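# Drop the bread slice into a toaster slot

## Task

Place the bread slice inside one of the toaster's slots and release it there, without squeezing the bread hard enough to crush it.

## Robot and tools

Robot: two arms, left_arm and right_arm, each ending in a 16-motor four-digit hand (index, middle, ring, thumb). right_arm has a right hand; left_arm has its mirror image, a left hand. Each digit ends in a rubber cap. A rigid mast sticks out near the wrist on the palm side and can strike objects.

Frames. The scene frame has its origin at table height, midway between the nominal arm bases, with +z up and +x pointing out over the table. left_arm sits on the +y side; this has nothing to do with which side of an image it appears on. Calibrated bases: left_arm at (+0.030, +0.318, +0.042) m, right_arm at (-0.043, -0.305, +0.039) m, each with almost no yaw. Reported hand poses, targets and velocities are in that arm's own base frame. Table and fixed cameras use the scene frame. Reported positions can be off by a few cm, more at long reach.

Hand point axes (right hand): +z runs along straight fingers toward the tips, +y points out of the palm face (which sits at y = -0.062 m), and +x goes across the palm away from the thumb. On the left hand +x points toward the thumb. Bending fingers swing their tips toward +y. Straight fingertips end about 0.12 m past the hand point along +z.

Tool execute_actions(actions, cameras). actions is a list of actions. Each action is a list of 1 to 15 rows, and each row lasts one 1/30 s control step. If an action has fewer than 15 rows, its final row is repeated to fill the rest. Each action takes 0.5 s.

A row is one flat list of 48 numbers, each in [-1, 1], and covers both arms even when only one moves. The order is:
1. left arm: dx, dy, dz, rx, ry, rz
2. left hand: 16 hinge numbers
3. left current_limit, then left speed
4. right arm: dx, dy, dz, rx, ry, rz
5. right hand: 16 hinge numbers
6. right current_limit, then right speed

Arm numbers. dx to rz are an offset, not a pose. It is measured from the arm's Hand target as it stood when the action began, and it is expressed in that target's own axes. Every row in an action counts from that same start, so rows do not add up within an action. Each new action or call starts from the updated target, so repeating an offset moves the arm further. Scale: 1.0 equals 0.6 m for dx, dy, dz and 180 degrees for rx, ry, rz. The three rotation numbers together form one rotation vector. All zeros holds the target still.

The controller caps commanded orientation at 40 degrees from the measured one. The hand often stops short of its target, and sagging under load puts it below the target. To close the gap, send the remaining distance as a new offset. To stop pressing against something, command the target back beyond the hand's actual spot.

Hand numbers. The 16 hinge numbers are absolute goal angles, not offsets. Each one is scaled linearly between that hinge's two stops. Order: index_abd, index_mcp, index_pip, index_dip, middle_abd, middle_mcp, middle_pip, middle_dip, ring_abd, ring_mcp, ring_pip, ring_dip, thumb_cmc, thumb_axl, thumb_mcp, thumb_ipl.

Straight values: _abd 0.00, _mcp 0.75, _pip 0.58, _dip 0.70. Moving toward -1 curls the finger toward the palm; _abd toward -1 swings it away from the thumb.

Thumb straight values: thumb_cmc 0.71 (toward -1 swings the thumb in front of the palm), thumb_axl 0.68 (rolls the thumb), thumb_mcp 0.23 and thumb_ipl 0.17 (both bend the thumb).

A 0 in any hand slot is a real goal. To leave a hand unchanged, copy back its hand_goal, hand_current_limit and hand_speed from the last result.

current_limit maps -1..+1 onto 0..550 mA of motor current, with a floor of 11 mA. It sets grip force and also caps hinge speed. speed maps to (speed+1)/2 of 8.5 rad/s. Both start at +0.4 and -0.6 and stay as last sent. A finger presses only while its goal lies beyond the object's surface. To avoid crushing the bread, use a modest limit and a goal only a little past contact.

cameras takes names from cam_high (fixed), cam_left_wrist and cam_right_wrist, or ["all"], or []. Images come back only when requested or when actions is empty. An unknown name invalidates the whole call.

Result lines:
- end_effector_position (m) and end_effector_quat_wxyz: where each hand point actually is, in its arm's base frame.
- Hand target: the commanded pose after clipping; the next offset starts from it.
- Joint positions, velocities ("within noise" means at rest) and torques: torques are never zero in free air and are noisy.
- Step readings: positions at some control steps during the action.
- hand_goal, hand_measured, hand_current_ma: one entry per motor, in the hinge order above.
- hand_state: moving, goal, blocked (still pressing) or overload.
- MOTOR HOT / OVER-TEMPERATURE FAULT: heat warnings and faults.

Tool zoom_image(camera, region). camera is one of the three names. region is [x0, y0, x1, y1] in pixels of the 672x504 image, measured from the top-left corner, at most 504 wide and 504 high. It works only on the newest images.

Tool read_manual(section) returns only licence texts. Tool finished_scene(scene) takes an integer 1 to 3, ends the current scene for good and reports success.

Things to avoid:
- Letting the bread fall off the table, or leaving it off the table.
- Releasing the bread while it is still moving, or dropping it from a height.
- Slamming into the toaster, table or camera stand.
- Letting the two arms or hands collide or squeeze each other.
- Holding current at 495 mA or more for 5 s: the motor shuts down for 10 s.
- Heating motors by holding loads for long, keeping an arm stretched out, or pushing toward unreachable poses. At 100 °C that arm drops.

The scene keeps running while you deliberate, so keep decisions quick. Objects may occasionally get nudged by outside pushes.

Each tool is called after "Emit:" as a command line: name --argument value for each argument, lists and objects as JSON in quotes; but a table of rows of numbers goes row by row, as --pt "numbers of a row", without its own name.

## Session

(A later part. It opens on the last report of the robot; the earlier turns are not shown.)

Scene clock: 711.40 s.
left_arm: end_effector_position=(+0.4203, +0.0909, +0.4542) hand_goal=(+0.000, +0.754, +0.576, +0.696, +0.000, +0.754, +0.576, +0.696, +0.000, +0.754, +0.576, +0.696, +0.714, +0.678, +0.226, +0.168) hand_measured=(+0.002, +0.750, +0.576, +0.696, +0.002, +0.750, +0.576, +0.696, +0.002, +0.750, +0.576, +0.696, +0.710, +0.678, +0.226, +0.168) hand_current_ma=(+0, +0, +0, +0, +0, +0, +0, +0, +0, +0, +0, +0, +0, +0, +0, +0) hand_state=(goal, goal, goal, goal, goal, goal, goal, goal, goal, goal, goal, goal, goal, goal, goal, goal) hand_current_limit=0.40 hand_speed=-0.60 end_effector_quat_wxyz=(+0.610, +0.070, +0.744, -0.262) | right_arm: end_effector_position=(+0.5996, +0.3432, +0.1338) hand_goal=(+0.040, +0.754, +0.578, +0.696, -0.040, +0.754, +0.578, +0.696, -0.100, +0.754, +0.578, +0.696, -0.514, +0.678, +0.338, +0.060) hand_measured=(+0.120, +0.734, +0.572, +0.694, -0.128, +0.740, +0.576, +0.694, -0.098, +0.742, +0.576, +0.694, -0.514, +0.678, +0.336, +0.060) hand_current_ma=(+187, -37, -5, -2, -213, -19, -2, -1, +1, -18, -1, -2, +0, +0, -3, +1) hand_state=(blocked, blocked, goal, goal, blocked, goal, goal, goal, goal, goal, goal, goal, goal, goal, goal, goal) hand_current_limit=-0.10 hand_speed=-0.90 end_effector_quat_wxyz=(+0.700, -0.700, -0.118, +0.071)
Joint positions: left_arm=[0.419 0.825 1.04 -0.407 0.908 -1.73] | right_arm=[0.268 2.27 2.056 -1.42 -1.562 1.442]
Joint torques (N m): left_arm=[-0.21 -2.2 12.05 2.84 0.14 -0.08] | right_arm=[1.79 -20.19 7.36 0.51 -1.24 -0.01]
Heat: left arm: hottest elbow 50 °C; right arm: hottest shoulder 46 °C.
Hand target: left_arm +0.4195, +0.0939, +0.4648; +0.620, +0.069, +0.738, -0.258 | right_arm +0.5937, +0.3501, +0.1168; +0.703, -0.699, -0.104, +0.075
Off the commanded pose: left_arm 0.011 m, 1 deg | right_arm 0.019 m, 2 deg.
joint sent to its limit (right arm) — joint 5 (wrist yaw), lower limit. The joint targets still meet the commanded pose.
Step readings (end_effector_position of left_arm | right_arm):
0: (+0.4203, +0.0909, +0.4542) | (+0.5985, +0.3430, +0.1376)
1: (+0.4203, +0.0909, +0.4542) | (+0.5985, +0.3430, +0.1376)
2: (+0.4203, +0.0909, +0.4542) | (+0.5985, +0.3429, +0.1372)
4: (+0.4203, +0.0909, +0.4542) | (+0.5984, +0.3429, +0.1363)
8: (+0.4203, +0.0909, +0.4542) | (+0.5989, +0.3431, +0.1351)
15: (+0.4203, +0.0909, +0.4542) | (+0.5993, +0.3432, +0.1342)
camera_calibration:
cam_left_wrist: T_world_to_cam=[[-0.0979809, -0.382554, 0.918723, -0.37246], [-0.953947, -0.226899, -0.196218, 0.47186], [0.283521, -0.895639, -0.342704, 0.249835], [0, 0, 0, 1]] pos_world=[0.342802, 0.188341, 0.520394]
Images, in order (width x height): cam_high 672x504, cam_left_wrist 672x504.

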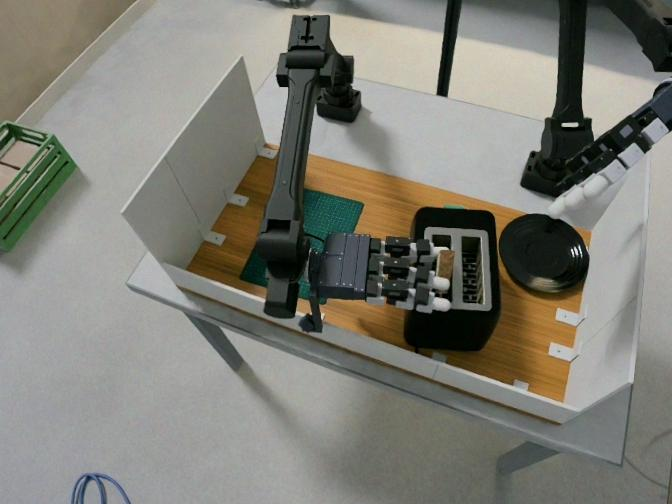

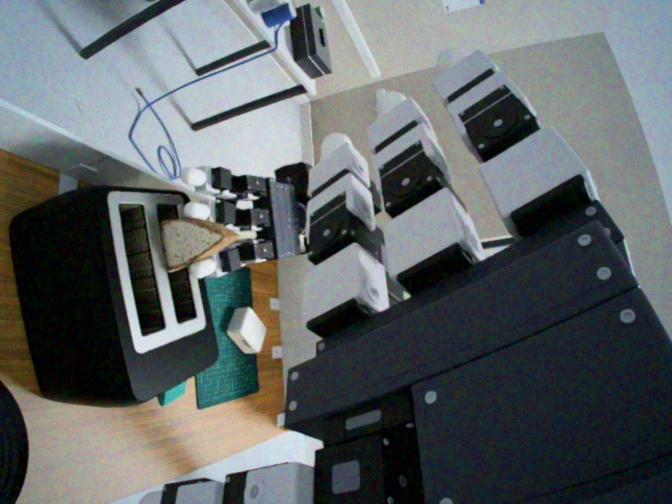

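Emit:
execute_actions --actions '[[[0,0,0,0,0,0,0,0.754,0.576,0.696,0,0.754,0.576,0.696,0,0.754,0.576,0.696,0.714,0.678,0.226,0.168,0.4,-0.6,0,0,0,0,0,0,0.08,0.754,0.577,0.696,-0.08,0.754,0.577,0.696,-0.25,0.754,0.577,0.696,-0.514,0.677,0.337,0.059,-0.1,-0.9]],[[0,0,0,0,0,0,0,0.754,0.576,0.696,0,0.754,0.576,0.696,0,0.754,0.576,0.696,0.714,0.678,0.226,0.168,0.4,-0.6,0,0,0,0,0,0,0.22,0.754,0.577,0.696,-0.22,0.754,0.577,0.696,-0.3,0.754,0.577,0.696,-0.514,0.677,0.337,0.059,-0.1,-0.9]]]' --cameras '["cam_high","cam_left_wrist"]'

Emit:
zoom_image --camera "cam_high" --region '[400, 200, 500, 300]'

Emit:
zoom_image --camera "cam_left_wrist" --region '[120, 180, 260, 320]'

Scene clock: 720.20 s.
left_arm: end_effector_position=(+0.4203, +0.0909, +0.4542) hand_goal=(+0.000, +0.754, +0.576, +0.696, +0.000, +0.754, +0.576, +0.696, +0.000, +0.754, +0.576, +0.696, +0.714, +0.678, +0.226, +0.168) hand_measured=(+0.002, +0.750, +0.576, +0.696, +0.002, +0.750, +0.576, +0.696, +0.002, +0.750, +0.576, +0.696, +0.710, +0.678, +0.226, +0.168) hand_current_ma=(+0, +0, +0, +0, +0, +0, +0, +0, +0, +0, +0, +0, +0, +0, +0, +0) hand_state=(goal, goal, goal, goal, goal, goal, goal, goal, goal, goal, goal, goal, goal, goal, goal, goal) hand_current_limit=0.40 hand_speed=-0.60 end_effector_quat_wxyz=(+0.610, +0.070, +0.744, -0.262) | right_arm: end_effector_position=(+0.5999, +0.3433, +0.1338) hand_goal=(+0.220, +0.754, +0.578, +0.696, -0.220, +0.754, +0.578, +0.696, -0.300, +0.754, +0.578, +0.696, -0.514, +0.678, +0.338, +0.060) hand_measured=(+0.218, +0.734, +0.572, +0.694, -0.216, +0.740, +0.576, +0.694, -0.296, +0.742, +0.576, +0.694, -0.514, +0.678, +0.336, +0.060) hand_current_ma=(-2, -37, -5, -2, +3, -19, -2, -1, +2, -18, -1, -2, +0, +0, -3, +1) hand_state=(goal, blocked, goal, goal, goal, goal, goal, goal, goal, goal, goal, goal, goal, goal, goal, goal) hand_current_limit=-0.10 hand_speed=-0.90 end_effector_quat_wxyz=(+0.701, -0.700, -0.119, +0.070)
Joint positions: left_arm=[0.419 0.825 1.04 -0.407 0.908 -1.73] | right_arm=[0.268 2.27 2.056 -1.417 -1.562 1.442]
Joint torques (N m): left_arm=[-0.09 -2.37 12.03 2.88 0.14 -0.08] | right_arm=[1.79 -20.37 7.28 0.51 -1.23 0.02]
Heat: left arm: hottest elbow 50 °C; right arm: hottest shoulder 47 °C.
Hand target: left_arm +0.4195, +0.0939, +0.4648; +0.620, +0.069, +0.738, -0.258 | right_arm +0.5937, +0.3501, +0.1170; +0.703, -0.699, -0.104, +0.075
Off the commanded pose: left_arm 0.011 m, 1 deg | right_arm 0.019 m, 2 deg.
joint sent to its limit (right arm) — joint 5 (wrist yaw), lower limit. The joint targets still meet the commanded pose.
Step readings (end_effector_position of left_arm | right_arm):
0: (+0.4203, +0.0909, +0.4542) | (+0.5996, +0.3432, +0.1338)
1: (+0.4203, +0.0909, +0.4542) | (+0.5996, +0.3432, +0.1338)
2: (+0.4203, +0.0909, +0.4542) | (+0.5996, +0.3432, +0.1338)
4: (+0.4203, +0.0909, +0.4542) | (+0.5996, +0.3433, +0.1338)
8: (+0.4203, +0.0909, +0.4542) | (+0.5998, +0.3433, +0.1338)
15: (+0.4203, +0.0909, +0.4542) | (+0.5999, +0.3433, +0.1338)
16: (+0.4203, +0.0909, +0.4542) | (+0.5999, +0.3433, +0.1338)
17: (+0.4203, +0.0909, +0.4542) | (+0.5999, +0.3433, +0.1338)
19: (+0.4203, +0.0909, +0.4542) | (+0.5999, +0.3433, +0.1338)
23: (+0.4203, +0.0909, +0.4542) | (+0.5999, +0.3433, +0.1338)
30: (+0.4203, +0.0909, +0.4542) | (+0.5999, +0.3433, +0.1338)
camera_calibration:
cam_left_wrist: T_world_to_cam=[[-0.0979809, -0.382554, 0.918723, -0.37246], [-0.953947, -0.226899, -0.196218, 0.47186], [0.283521, -0.895639, -0.342704, 0.249835], [0, 0, 0, 1]] pos_world=[0.342802, 0.188341, 0.520394]
Images, in order (width x height): cam_high 672x504, cam_left_wrist 672x504.

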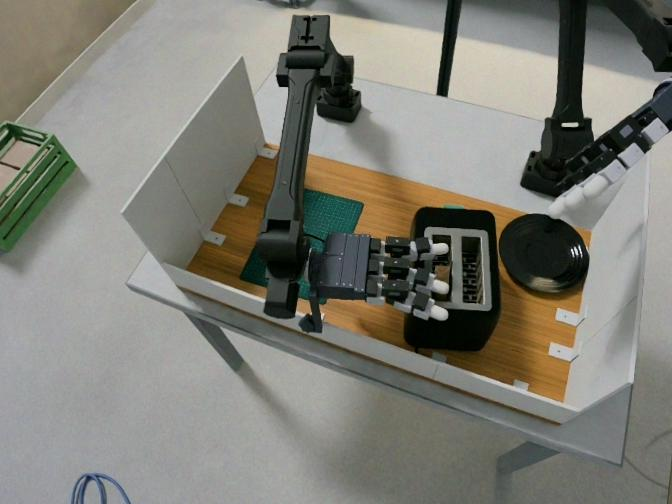

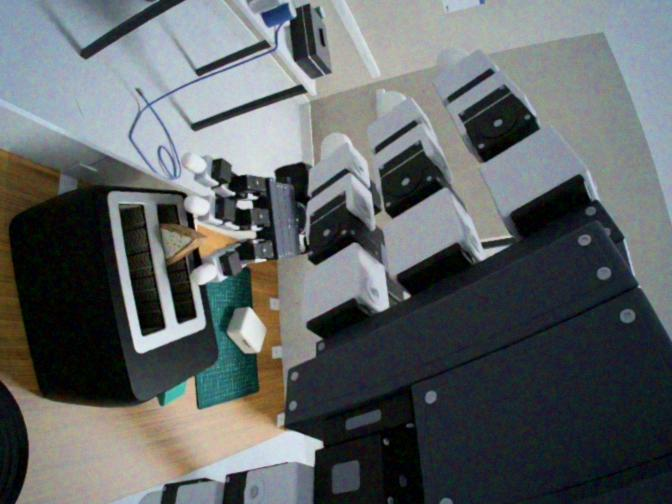

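Scaled by 5.040 from the camera's 672x504 image, which has a finer 960x720 frame.

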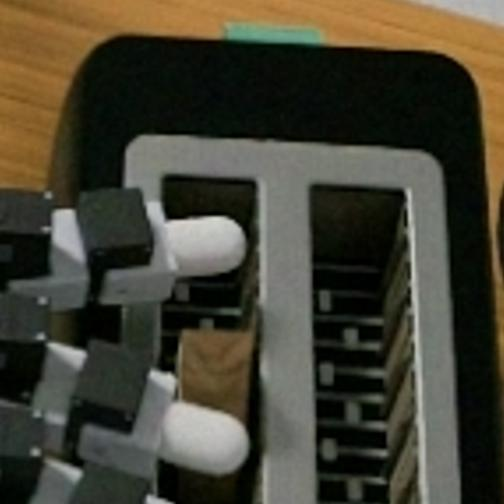

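Scaled by 3.600 from the camera's 672x504 image, which has a finer 960x720 frame.

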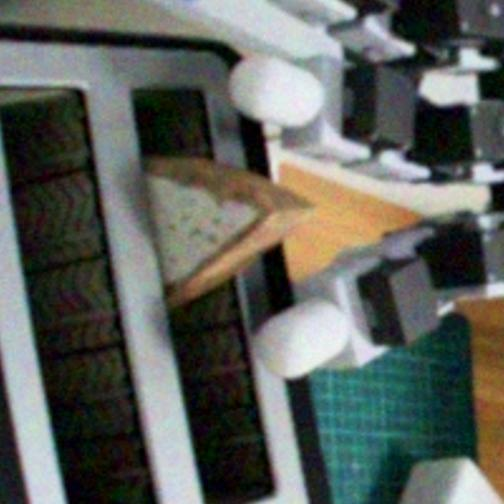

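Emit:
execute_actions --actions '[[[0,0,0,0,0,0,0,0.754,0.576,0.696,0,0.754,0.576,0.696,0,0.754,0.576,0.696,0.714,0.678,0.226,0.168,0.4,-0.6,0,-0.05,0,0,0,0,0.24,0.754,0.577,0.696,-0.24,0.754,0.577,0.696,-0.35,0.754,0.577,0.696,-0.514,0.677,0.337,0.059,-0.1,-0.9]],[[0,0,0,0,0,0,0,0.754,0.576,0.696,0,0.754,0.576,0.696,0,0.754,0.576,0.696,0.714,0.678,0.226,0.168,0.4,-0.6,0,-0.05,-0.05,0,0,0,0.24,0.754,0.577,0.696,-0.24,0.754,0.577,0.696,-0.35,0.754,0.577,0.696,-0.514,0.677,0.337,0.059,-0.1,-0.9]],[[0,0,0,0,0,0,0,0.754,0.576,0.696,0,0.754,0.576,0.696,0,0.754,0.576,0.696,0.714,0.678,0.226,0.168,0.4,-0.6,0,-0.05,-0.08,0,0,0,0.24,0.754,0.577,0.696,-0.24,0.754,0.577,0.696,-0.35,0.754,0.577,0.696,-0.514,0.677,0.337,0.059,-0.1,-0.9]]]' --cameras '["cam_high","cam_left_wrist"]'

Scene clock: 727.17 s.
left_arm: end_effector_position=(+0.4203, +0.0909, +0.4542) hand_goal=(+0.000, +0.754, +0.576, +0.696, +0.000, +0.754, +0.576, +0.696, +0.000, +0.754, +0.576, +0.696, +0.714, +0.678, +0.226, +0.168) hand_measured=(+0.002, +0.750, +0.576, +0.696, +0.002, +0.750, +0.576, +0.696, +0.002, +0.750, +0.576, +0.696, +0.710, +0.678, +0.226, +0.168) hand_current_ma=(+0, +0, +0, +0, +0, +0, +0, +0, +0, +0, +0, +0, +0, +0, +0, +0) hand_state=(goal, goal, goal, goal, goal, goal, goal, goal, goal, goal, goal, goal, goal, goal, goal, goal) hand_current_limit=0.40 hand_speed=-0.60 end_effector_quat_wxyz=(+0.610, +0.070, +0.744, -0.262) | right_arm: end_effector_position=(+0.6096, +0.2695, +0.1958) hand_goal=(+0.240, +0.754, +0.578, +0.696, -0.240, +0.754, +0.578, +0.696, -0.350, +0.754, +0.578, +0.696, -0.514, +0.678, +0.338, +0.060) hand_measured=(+0.238, +0.734, +0.572, +0.694, -0.236, +0.740, +0.576, +0.694, -0.348, +0.742, +0.576, +0.694, -0.514, +0.678, +0.336, +0.060) hand_current_ma=(-1, -37, -5, -2, +2, -19, -2, -1, +2, -18, -1, -2, +0, +0, -2, +1) hand_state=(goal, blocked, goal, goal, goal, goal, goal, goal, goal, goal, goal, goal, goal, goal, goal, goal) hand_current_limit=-0.10 hand_speed=-0.90 end_effector_quat_wxyz=(+0.700, -0.710, -0.061, +0.050)
Joint positions: left_arm=[0.419 0.825 1.04 -0.407 0.908 -1.73] | right_arm=[0.156 2.176 2.056 -1.543 -1.555 1.463]
Joint torques (N m): left_arm=[-0.09 -2.37 12.03 2.85 0.13 -0.07] | right_arm=[1.55 -21.71 9.98 -0.27 -1.05 -0.11]
Heat: left arm: hottest elbow 51 °C; right arm: hottest shoulder 48 °C.
Hand target: left_arm +0.4195, +0.0939, +0.4648; +0.620, +0.069, +0.738, -0.258 | right_arm +0.6099, +0.2735, +0.2069; +0.703, -0.699, -0.104, +0.075
Off the commanded pose: left_arm 0.011 m, 1 deg | right_arm 0.012 m, 6 deg.
Step readings (end_effector_position of left_arm | right_arm):
0: (+0.4203, +0.0909, +0.4542) | (+0.5999, +0.3433, +0.1338)
1: (+0.4203, +0.0909, +0.4542) | (+0.5999, +0.3433, +0.1338)
2: (+0.4203, +0.0909, +0.4542) | (+0.5999, +0.3433, +0.1338)
4: (+0.4203, +0.0909, +0.4542) | (+0.5998, +0.3433, +0.1338)
8: (+0.4203, +0.0909, +0.4542) | (+0.5996, +0.3432, +0.1339)
15: (+0.4203, +0.0909, +0.4542) | (+0.5992, +0.3431, +0.1339)
16: (+0.4203, +0.0909, +0.4542) | (+0.5991, +0.3431, +0.1340)
17: (+0.4203, +0.0909, +0.4542) | (+0.5986, +0.3430, +0.1348)
19: (+0.4203, +0.0909, +0.4542) | (+0.5979, +0.3412, +0.1375)
23: (+0.4203, +0.0909, +0.4542) | (+0.5954, +0.3361, +0.1495)
30: (+0.4203, +0.0909, +0.4542) | (+0.5959, +0.3279, +0.1655)
31: (+0.4203, +0.0909, +0.4542) | (+0.5960, +0.3271, +0.1660)
32: (+0.4203, +0.0909, +0.4542) | (+0.5975, +0.3229, +0.1671)
34: (+0.4203, +0.0909, +0.4542) | (+0.5981, +0.3174, +0.1688)
38: (+0.4203, +0.0909, +0.4542) | (+0.6039, +0.2972, +0.1784)
45: (+0.4203, +0.0909, +0.4542) | (+0.6109, +0.2701, +0.1952)
camera_calibration:
cam_left_wrist: T_world_to_cam=[[-0.0979809, -0.382554, 0.918723, -0.37246], [-0.953947, -0.226899, -0.196218, 0.47186], [0.283521, -0.895639, -0.342704, 0.249835], [0, 0, 0, 1]] pos_world=[0.342802, 0.188341, 0.520394]
Images, in order (width x height): cam_high 672x504, cam_left_wrist 672x504.

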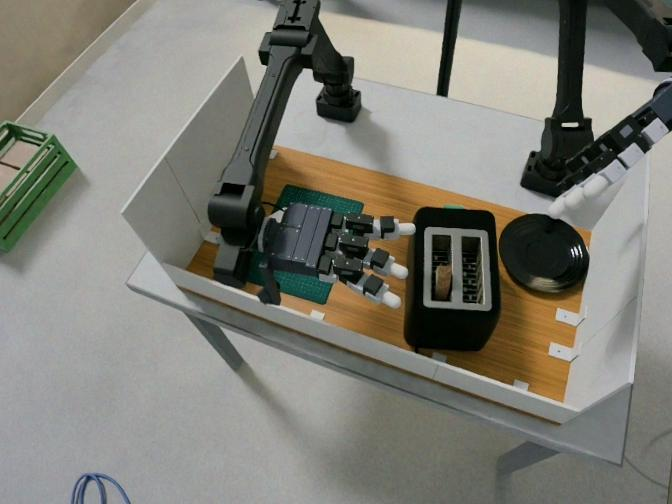

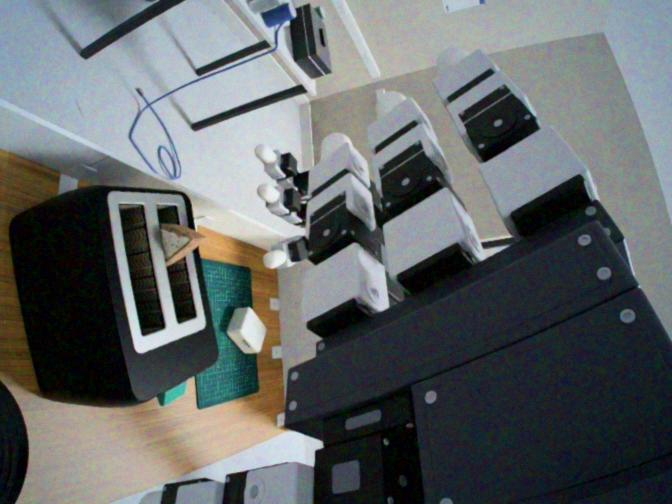

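Emit:
finished_scene --scene 1

The scene is finished: the task was done.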